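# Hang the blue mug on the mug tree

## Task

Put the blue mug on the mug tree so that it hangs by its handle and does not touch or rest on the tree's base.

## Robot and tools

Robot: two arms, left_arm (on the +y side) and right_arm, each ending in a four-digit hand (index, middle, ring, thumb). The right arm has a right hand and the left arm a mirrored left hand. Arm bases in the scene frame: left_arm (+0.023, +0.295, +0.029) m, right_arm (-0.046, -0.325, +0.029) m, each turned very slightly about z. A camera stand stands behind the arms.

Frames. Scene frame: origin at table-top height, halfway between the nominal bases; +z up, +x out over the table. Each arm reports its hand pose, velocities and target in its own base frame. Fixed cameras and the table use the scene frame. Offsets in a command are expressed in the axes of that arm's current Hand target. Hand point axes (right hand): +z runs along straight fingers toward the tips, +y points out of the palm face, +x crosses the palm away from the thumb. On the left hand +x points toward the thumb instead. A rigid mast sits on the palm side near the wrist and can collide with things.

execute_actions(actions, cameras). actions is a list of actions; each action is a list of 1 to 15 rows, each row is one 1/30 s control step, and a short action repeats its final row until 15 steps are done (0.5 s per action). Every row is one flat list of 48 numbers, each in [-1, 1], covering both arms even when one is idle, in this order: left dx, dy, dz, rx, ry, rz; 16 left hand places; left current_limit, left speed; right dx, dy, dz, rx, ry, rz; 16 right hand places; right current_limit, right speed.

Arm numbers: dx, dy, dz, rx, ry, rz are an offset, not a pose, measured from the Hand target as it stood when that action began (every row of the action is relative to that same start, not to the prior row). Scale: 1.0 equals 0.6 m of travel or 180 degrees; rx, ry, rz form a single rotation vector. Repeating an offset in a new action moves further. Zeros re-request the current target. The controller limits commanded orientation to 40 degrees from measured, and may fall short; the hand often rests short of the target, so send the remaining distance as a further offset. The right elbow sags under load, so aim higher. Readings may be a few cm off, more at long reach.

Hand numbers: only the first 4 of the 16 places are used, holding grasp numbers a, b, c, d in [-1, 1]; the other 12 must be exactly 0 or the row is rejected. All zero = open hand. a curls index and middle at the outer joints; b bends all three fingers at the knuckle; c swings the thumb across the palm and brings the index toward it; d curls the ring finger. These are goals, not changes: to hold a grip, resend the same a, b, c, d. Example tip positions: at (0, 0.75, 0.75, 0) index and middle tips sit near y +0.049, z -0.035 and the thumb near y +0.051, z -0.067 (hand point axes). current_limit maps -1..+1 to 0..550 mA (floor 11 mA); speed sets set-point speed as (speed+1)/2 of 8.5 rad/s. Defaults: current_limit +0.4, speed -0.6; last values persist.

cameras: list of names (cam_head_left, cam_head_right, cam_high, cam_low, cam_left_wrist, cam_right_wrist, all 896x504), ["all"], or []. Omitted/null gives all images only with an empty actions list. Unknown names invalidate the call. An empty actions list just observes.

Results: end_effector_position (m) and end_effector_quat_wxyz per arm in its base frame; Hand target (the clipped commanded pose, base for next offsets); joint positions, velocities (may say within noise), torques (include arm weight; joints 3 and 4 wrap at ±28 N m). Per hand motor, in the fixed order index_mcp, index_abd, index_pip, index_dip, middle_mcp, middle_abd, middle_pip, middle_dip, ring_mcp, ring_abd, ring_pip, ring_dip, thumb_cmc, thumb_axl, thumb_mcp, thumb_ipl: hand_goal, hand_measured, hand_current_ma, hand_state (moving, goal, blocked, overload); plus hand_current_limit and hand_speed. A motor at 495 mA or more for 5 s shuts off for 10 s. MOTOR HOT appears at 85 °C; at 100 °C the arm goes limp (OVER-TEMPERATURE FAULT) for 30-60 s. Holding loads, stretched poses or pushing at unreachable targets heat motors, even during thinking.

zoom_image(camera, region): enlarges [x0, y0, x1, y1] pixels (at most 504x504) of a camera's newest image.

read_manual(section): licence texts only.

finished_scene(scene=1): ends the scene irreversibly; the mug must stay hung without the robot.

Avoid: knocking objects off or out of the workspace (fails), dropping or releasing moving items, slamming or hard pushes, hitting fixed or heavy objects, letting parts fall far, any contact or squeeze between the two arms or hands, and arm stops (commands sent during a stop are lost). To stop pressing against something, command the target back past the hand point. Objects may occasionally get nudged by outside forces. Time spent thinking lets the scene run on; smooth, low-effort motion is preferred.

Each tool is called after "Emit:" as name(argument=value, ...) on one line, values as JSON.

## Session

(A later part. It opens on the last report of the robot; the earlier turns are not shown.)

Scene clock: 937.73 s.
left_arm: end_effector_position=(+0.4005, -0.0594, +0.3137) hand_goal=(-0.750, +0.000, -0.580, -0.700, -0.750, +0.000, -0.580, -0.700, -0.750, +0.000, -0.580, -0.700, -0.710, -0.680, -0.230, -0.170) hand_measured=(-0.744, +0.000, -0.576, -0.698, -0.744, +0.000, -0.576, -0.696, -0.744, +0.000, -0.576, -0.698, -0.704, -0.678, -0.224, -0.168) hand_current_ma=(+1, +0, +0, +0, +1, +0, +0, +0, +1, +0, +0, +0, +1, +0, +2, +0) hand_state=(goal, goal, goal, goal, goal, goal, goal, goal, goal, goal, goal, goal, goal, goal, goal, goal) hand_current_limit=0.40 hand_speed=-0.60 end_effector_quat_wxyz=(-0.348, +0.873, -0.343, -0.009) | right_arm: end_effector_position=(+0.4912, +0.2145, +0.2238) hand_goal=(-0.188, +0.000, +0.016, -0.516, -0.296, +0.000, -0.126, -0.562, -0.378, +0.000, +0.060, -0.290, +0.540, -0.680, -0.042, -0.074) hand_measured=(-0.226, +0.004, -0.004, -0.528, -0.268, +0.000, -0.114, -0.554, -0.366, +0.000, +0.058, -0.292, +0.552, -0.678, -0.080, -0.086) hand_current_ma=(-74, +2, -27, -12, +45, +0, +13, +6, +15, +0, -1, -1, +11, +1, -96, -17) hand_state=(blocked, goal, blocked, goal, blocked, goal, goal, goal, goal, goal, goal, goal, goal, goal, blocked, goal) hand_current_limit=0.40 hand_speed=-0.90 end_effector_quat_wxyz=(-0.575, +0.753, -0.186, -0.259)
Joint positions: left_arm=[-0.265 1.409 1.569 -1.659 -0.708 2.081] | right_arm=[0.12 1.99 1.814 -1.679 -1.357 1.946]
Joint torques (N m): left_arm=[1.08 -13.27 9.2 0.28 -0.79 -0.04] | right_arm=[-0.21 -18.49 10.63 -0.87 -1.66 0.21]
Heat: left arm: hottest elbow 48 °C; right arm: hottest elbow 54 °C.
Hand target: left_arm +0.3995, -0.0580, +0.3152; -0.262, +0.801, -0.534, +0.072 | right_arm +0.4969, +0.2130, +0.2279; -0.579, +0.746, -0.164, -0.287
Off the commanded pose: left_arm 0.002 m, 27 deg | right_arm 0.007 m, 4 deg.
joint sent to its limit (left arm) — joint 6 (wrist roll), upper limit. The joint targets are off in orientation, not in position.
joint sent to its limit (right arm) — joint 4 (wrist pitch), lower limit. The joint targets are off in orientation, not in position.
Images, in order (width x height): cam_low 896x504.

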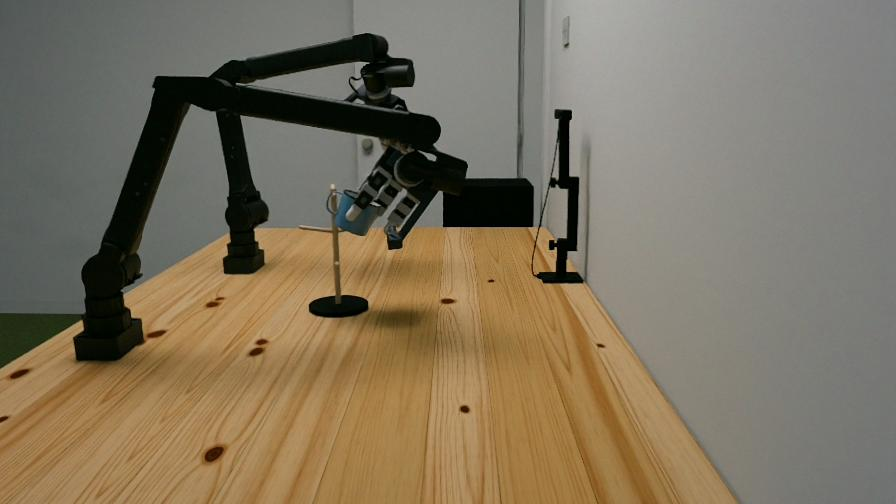

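Emit:
execute_actions(actions=[[[0,0,0,0,0,0,0,0,0,0,0,0,0,0,0,0,0,0,0,0,0,0,0.4,-0.6,0,0,0,0,0,0,0.2,0.24,0.75,0.4,0,0,0,0,0,0,0,0,0,0,0,0,0.4,-0.92]],[[0,0,0,0,0,0,0,0,0,0,0,0,0,0,0,0,0,0,0,0,0,0,0.4,-0.6,0,0,0,0,0,0,0.16,0.21,0.75,0.4,0,0,0,0,0,0,0,0,0,0,0,0,0.4,-0.92]]], cameras=["cam_low", "cam_head_left"])

Emit:
zoom_image(camera="cam_low", region=[290, 150, 400, 260])

Emit:
zoom_image(camera="cam_head_left", region=[440, 200, 590, 310])

Scene clock: 944.20 s.
left_arm: end_effector_position=(+0.4005, -0.0594, +0.3137) hand_goal=(-0.750, +0.000, -0.580, -0.700, -0.750, +0.000, -0.580, -0.700, -0.750, +0.000, -0.580, -0.700, -0.710, -0.680, -0.230, -0.170) hand_measured=(-0.744, +0.000, -0.576, -0.698, -0.744, +0.000, -0.576, -0.696, -0.744, +0.000, -0.576, -0.698, -0.704, -0.678, -0.224, -0.168) hand_current_ma=(+1, +0, +0, +0, +1, +0, +0, +0, +1, +0, +0, +0, +1, +0, +2, +0) hand_state=(goal, goal, goal, goal, goal, goal, goal, goal, goal, goal, goal, goal, goal, goal, goal, goal) hand_current_limit=0.40 hand_speed=-0.60 end_effector_quat_wxyz=(-0.348, +0.873, -0.343, -0.009) | right_arm: end_effector_position=(+0.4914, +0.2152, +0.2247) hand_goal=(-0.260, +0.000, -0.046, -0.590, -0.422, +0.000, -0.282, -0.694, -0.458, +0.000, +0.060, -0.286, +0.548, -0.680, -0.042, -0.076) hand_measured=(-0.260, +0.004, -0.046, -0.588, -0.406, +0.000, -0.278, -0.692, -0.444, +0.000, +0.058, -0.288, +0.556, -0.678, -0.044, -0.078) hand_current_ma=(+0, +2, +0, +0, +18, +0, +3, +1, +16, +0, -1, -1, +6, +1, -1, -2) hand_state=(goal, goal, goal, goal, goal, goal, goal, goal, goal, goal, goal, goal, goal, goal, goal, goal) hand_current_limit=0.40 hand_speed=-0.92 end_effector_quat_wxyz=(-0.578, +0.751, -0.186, -0.259)
Joint positions: left_arm=[-0.265 1.409 1.569 -1.659 -0.708 2.081] | right_arm=[0.12 1.99 1.814 -1.679 -1.363 1.946]
Joint torques (N m): left_arm=[1.03 -13.39 9.21 0.29 -0.79 -0.04] | right_arm=[-0.38 -18.2 10.69 -0.83 -1.47 0.19]
Heat: left arm: hottest elbow 48 °C; right arm: hottest elbow 54 °C.
Hand target: left_arm +0.3995, -0.0580, +0.3152; -0.262, +0.801, -0.534, +0.072 | right_arm +0.4969, +0.2130, +0.2279; -0.579, +0.746, -0.164, -0.287
Off the commanded pose: left_arm 0.002 m, 27 deg | right_arm 0.007 m, 4 deg.
joint sent to its limit (left arm) — joint 6 (wrist roll), upper limit. The joint targets are off in orientation, not in position.
joint sent to its limit (right arm) — joint 4 (wrist pitch), lower limit. The joint targets are off in orientation, not in position.
Images, in order (width x height): cam_head_left 896x504, cam_low 896x504.

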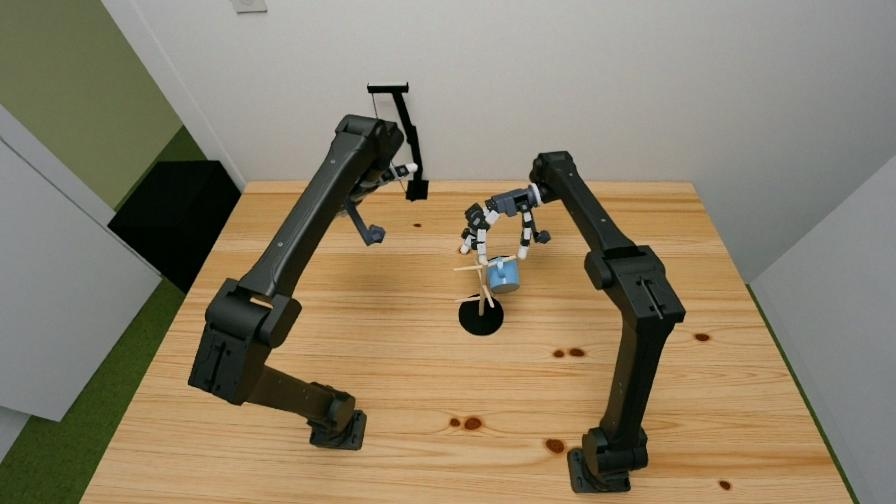

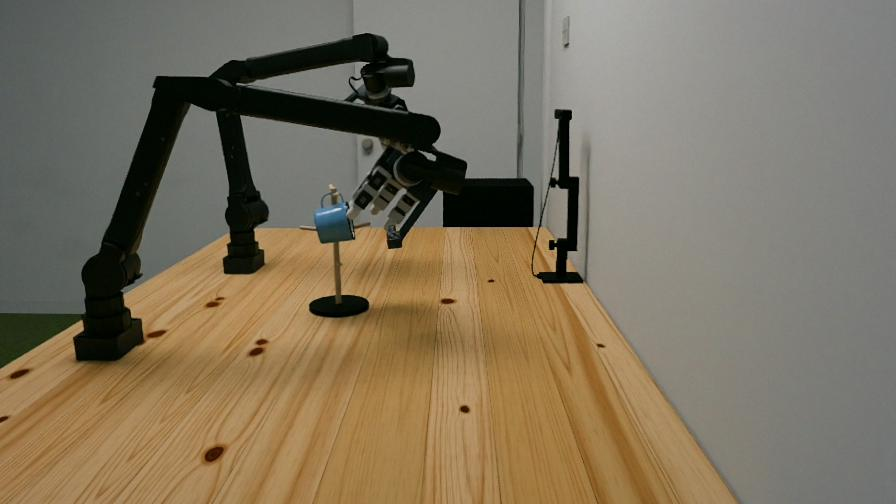

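Scaled by 4.582 from the camera's 896x504 image, which has a finer 1280x720 frame.

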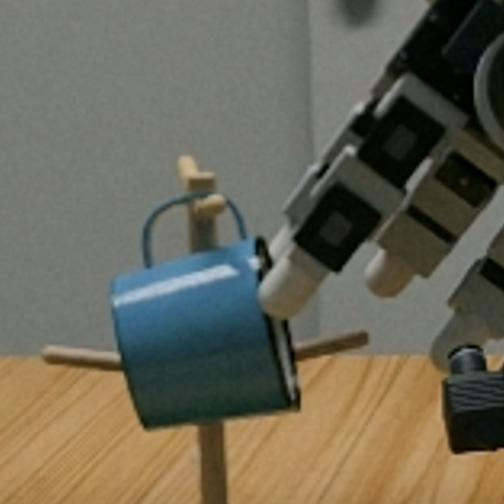

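Scaled by 3.360 from the camera's 896x504 image, which has a finer 1280x720 frame.

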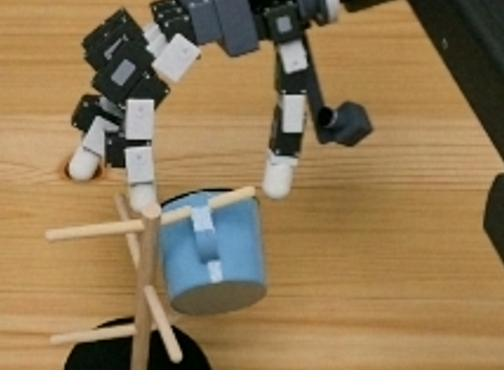

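Emit:
execute_actions(actions=[[[0,0,0,0,0,0,0,0,0,0,0,0,0,0,0,0,0,0,0,0,0,0,0.4,-0.6,0,-0.04,0,0,0,0,0.1,0.15,0.75,0.4,0,0,0,0,0,0,0,0,0,0,0,0,0.4,-0.9]],[[0,0,0,0,0,0,0,0,0,0,0,0,0,0,0,0,0,0,0,0,0,0,0.4,-0.6,0,-0.06,0,0,0,0,0.1,0.15,0.75,0.4,0,0,0,0,0,0,0,0,0,0,0,0,0.4,-0.9]]], cameras=["cam_low", "cam_head_left"])

Emit:
zoom_image(camera="cam_low", region=[290, 150, 400, 260])

Emit:
zoom_image(camera="cam_head_left", region=[440, 200, 590, 310])

Scene clock: 950.70 s.
left_arm: end_effector_position=(+0.4005, -0.0594, +0.3137) hand_goal=(-0.750, +0.000, -0.580, -0.700, -0.750, +0.000, -0.580, -0.700, -0.750, +0.000, -0.580, -0.700, -0.710, -0.680, -0.230, -0.170) hand_measured=(-0.744, +0.000, -0.576, -0.698, -0.744, +0.000, -0.576, -0.696, -0.744, +0.000, -0.576, -0.698, -0.704, -0.678, -0.224, -0.168) hand_current_ma=(+1, +0, +0, +0, +1, +0, +0, +0, +1, +0, +0, +0, +1, +0, +2, +0) hand_state=(goal, goal, goal, goal, goal, goal, goal, goal, goal, goal, goal, goal, goal, goal, goal, goal) hand_current_limit=0.40 hand_speed=-0.60 end_effector_quat_wxyz=(-0.348, +0.873, -0.343, -0.009) | right_arm: end_effector_position=(+0.5247, +0.2223, +0.2627) hand_goal=(-0.336, +0.000, -0.082, -0.636, -0.542, +0.000, -0.390, -0.780, -0.542, +0.000, +0.060, -0.280, +0.554, -0.680, -0.042, -0.072) hand_measured=(-0.324, +0.004, -0.078, -0.632, -0.526, +0.000, -0.384, -0.778, -0.528, +0.000, +0.058, -0.282, +0.558, -0.678, -0.044, -0.074) hand_current_ma=(+13, +2, +2, +2, +21, +0, +3, +1, +18, +0, -1, -1, +2, +1, -1, -2) hand_state=(goal, goal, goal, goal, goal, goal, goal, goal, goal, goal, goal, goal, goal, goal, goal, goal) hand_current_limit=0.40 hand_speed=-0.90 end_effector_quat_wxyz=(-0.585, +0.746, -0.194, -0.251)
Joint positions: left_arm=[-0.265 1.409 1.569 -1.659 -0.708 2.081] | right_arm=[0.12 2.037 1.99 -1.683 -1.379 2.07]
Joint torques (N m): left_arm=[0.91 -13.33 9.21 0.29 -0.79 -0.04] | right_arm=[0.15 -18.78 13.48 -0.49 -1.66 0.4]
Heat: left arm: hottest elbow 48 °C; right arm: hottest elbow 54 °C.
Hand target: left_arm +0.3995, -0.0580, +0.3152; -0.262, +0.801, -0.534, +0.072 | right_arm +0.5315, +0.2296, +0.2739; -0.579, +0.746, -0.163, -0.287
Off the commanded pose: left_arm 0.002 m, 27 deg | right_arm 0.015 m, 5 deg.
joint sent to its limit (left arm) — joint 6 (wrist roll), upper limit. The joint targets are off in orientation, not in position.
joint sent to its limit (right arm) — joint 4 (wrist pitch), lower limit; joint 6 (wrist roll), upper limit. The joint targets are off in orientation, not in position.
Images, in order (width x height): cam_head_left 896x504, cam_low 896x504.

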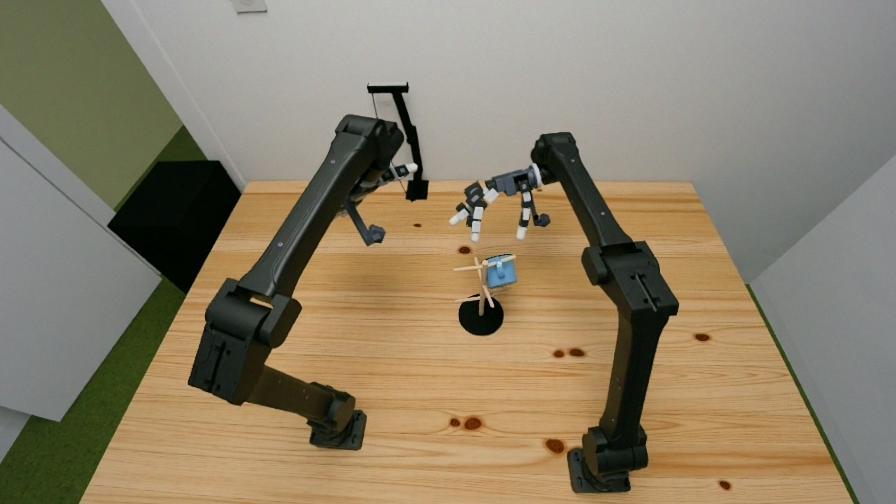

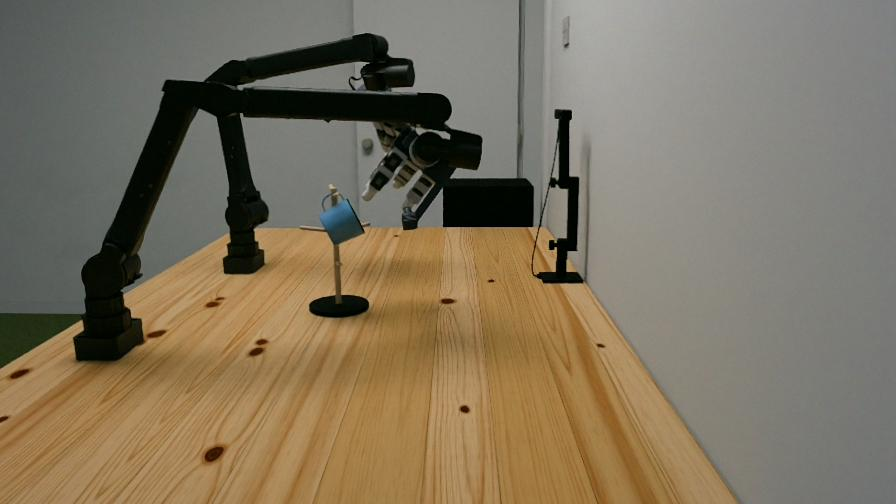

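Scaled by 4.582 from the camera's 896x504 image, which has a finer 1280x720 frame.

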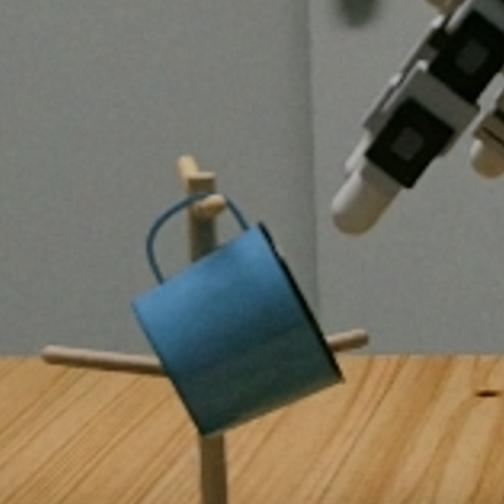

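Scaled by 3.360 from the camera's 896x504 image, which has a finer 1280x720 frame.

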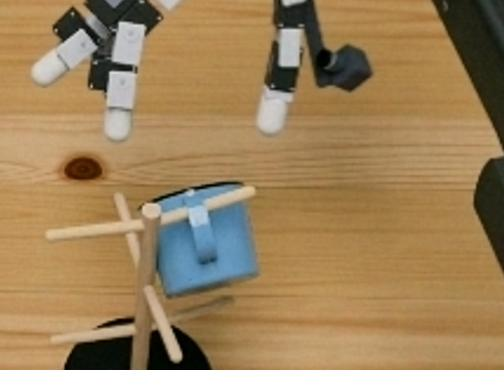

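Emit:
execute_actions(actions=[[[0,0,0,0,0,0,0,0,0,0,0,0,0,0,0,0,0,0,0,0,0,0,0.4,-0.6,0,-0.06,0,0,0,0,0.1,0.15,0.75,0.4,0,0,0,0,0,0,0,0,0,0,0,0,0.4,-0.9]]], cameras=["cam_low", "cam_head_left"])

Emit:
zoom_image(camera="cam_low", region=[270, 150, 430, 330])

Scene clock: 955.00 s.
left_arm: end_effector_position=(+0.4005, -0.0594, +0.3137) hand_goal=(-0.750, +0.000, -0.580, -0.700, -0.750, +0.000, -0.580, -0.700, -0.750, +0.000, -0.580, -0.700, -0.710, -0.680, -0.230, -0.170) hand_measured=(-0.744, +0.000, -0.576, -0.698, -0.744, +0.000, -0.576, -0.696, -0.744, +0.000, -0.576, -0.698, -0.704, -0.678, -0.224, -0.168) hand_current_ma=(+1, +0, +0, +0, +1, +0, +0, +0, +1, +0, +0, +0, +1, +0, +2, +0) hand_state=(goal, goal, goal, goal, goal, goal, goal, goal, goal, goal, goal, goal, goal, goal, goal, goal) hand_current_limit=0.40 hand_speed=-0.60 end_effector_quat_wxyz=(-0.348, +0.873, -0.343, -0.009) | right_arm: end_effector_position=(+0.5471, +0.2300, +0.2897) hand_goal=(-0.336, +0.000, -0.082, -0.636, -0.542, +0.000, -0.390, -0.780, -0.542, +0.000, +0.060, -0.280, +0.554, -0.680, -0.042, -0.072) hand_measured=(-0.324, +0.004, -0.078, -0.632, -0.526, +0.000, -0.384, -0.778, -0.528, +0.000, +0.058, -0.282, +0.558, -0.678, -0.044, -0.074) hand_current_ma=(+13, +2, +2, +2, +21, +0, +3, +1, +17, +0, -1, -1, +3, +1, -1, -2) hand_state=(goal, goal, goal, goal, goal, goal, goal, goal, goal, goal, goal, goal, goal, goal, goal, goal) hand_current_limit=0.40 hand_speed=-0.90 end_effector_quat_wxyz=(-0.613, +0.739, -0.165, -0.226)
Joint positions: left_arm=[-0.265 1.409 1.569 -1.659 -0.708 2.081] | right_arm=[0.122 2.066 2.107 -1.684 -1.424 2.071]
Joint torques (N m): left_arm=[1.03 -13.33 9.21 0.28 -0.8 -0.04] | right_arm=[1.32 -18.9 13.52 -0.25 -1.63 0.36]
Heat: left arm: hottest elbow 48 °C; right arm: hottest elbow 55 °C.
Hand target: left_arm +0.3995, -0.0580, +0.3152; -0.262, +0.801, -0.534, +0.072 | right_arm +0.5522, +0.2394, +0.3017; -0.579, +0.746, -0.163, -0.287
Off the commanded pose: left_arm 0.002 m, 27 deg | right_arm 0.016 m, 8 deg.
joint sent to its limit (left arm) — joint 6 (wrist roll), upper limit. The joint targets are off in orientation, not in position.
joint sent to its limit (right arm) — joint 4 (wrist pitch), lower limit; joint 6 (wrist roll), upper limit. The joint targets are off in orientation, not in position.
Images, in order (width x height): cam_head_left 896x504, cam_low 896x504.

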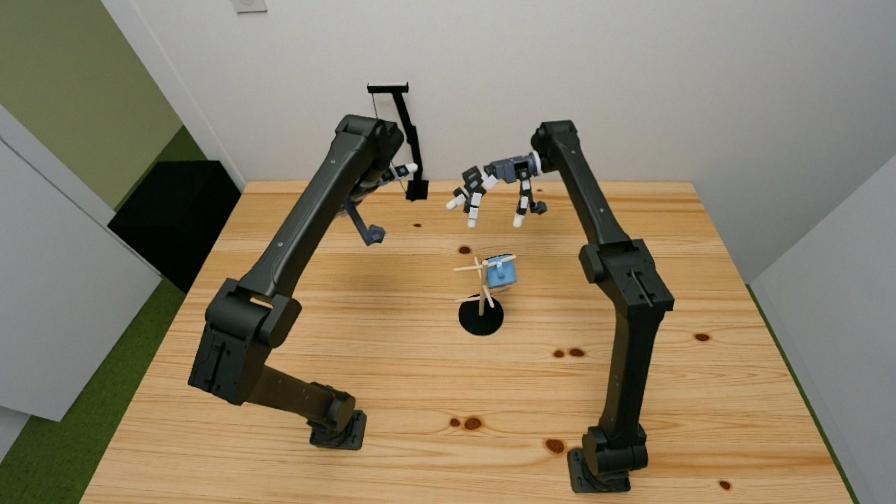

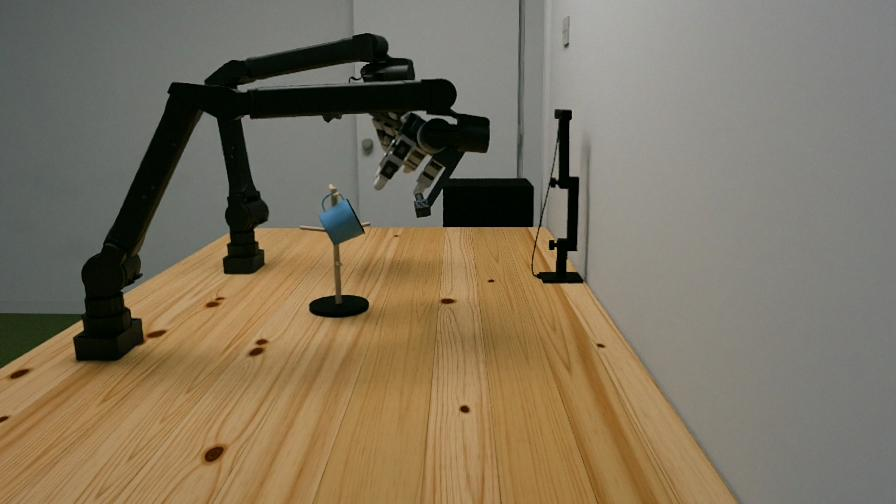

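Scaled by 2.800 from the camera's 896x504 image, which has a finer 1280x720 frame.

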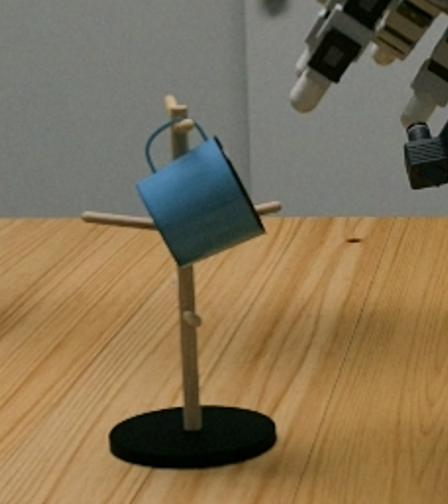

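The mug hangs by its handle on an upper peg. It has stopped moving, sits clear of the base, and the hand is well away.

Emit:
finished_scene(scene=1)

The scene is finished: the task was done.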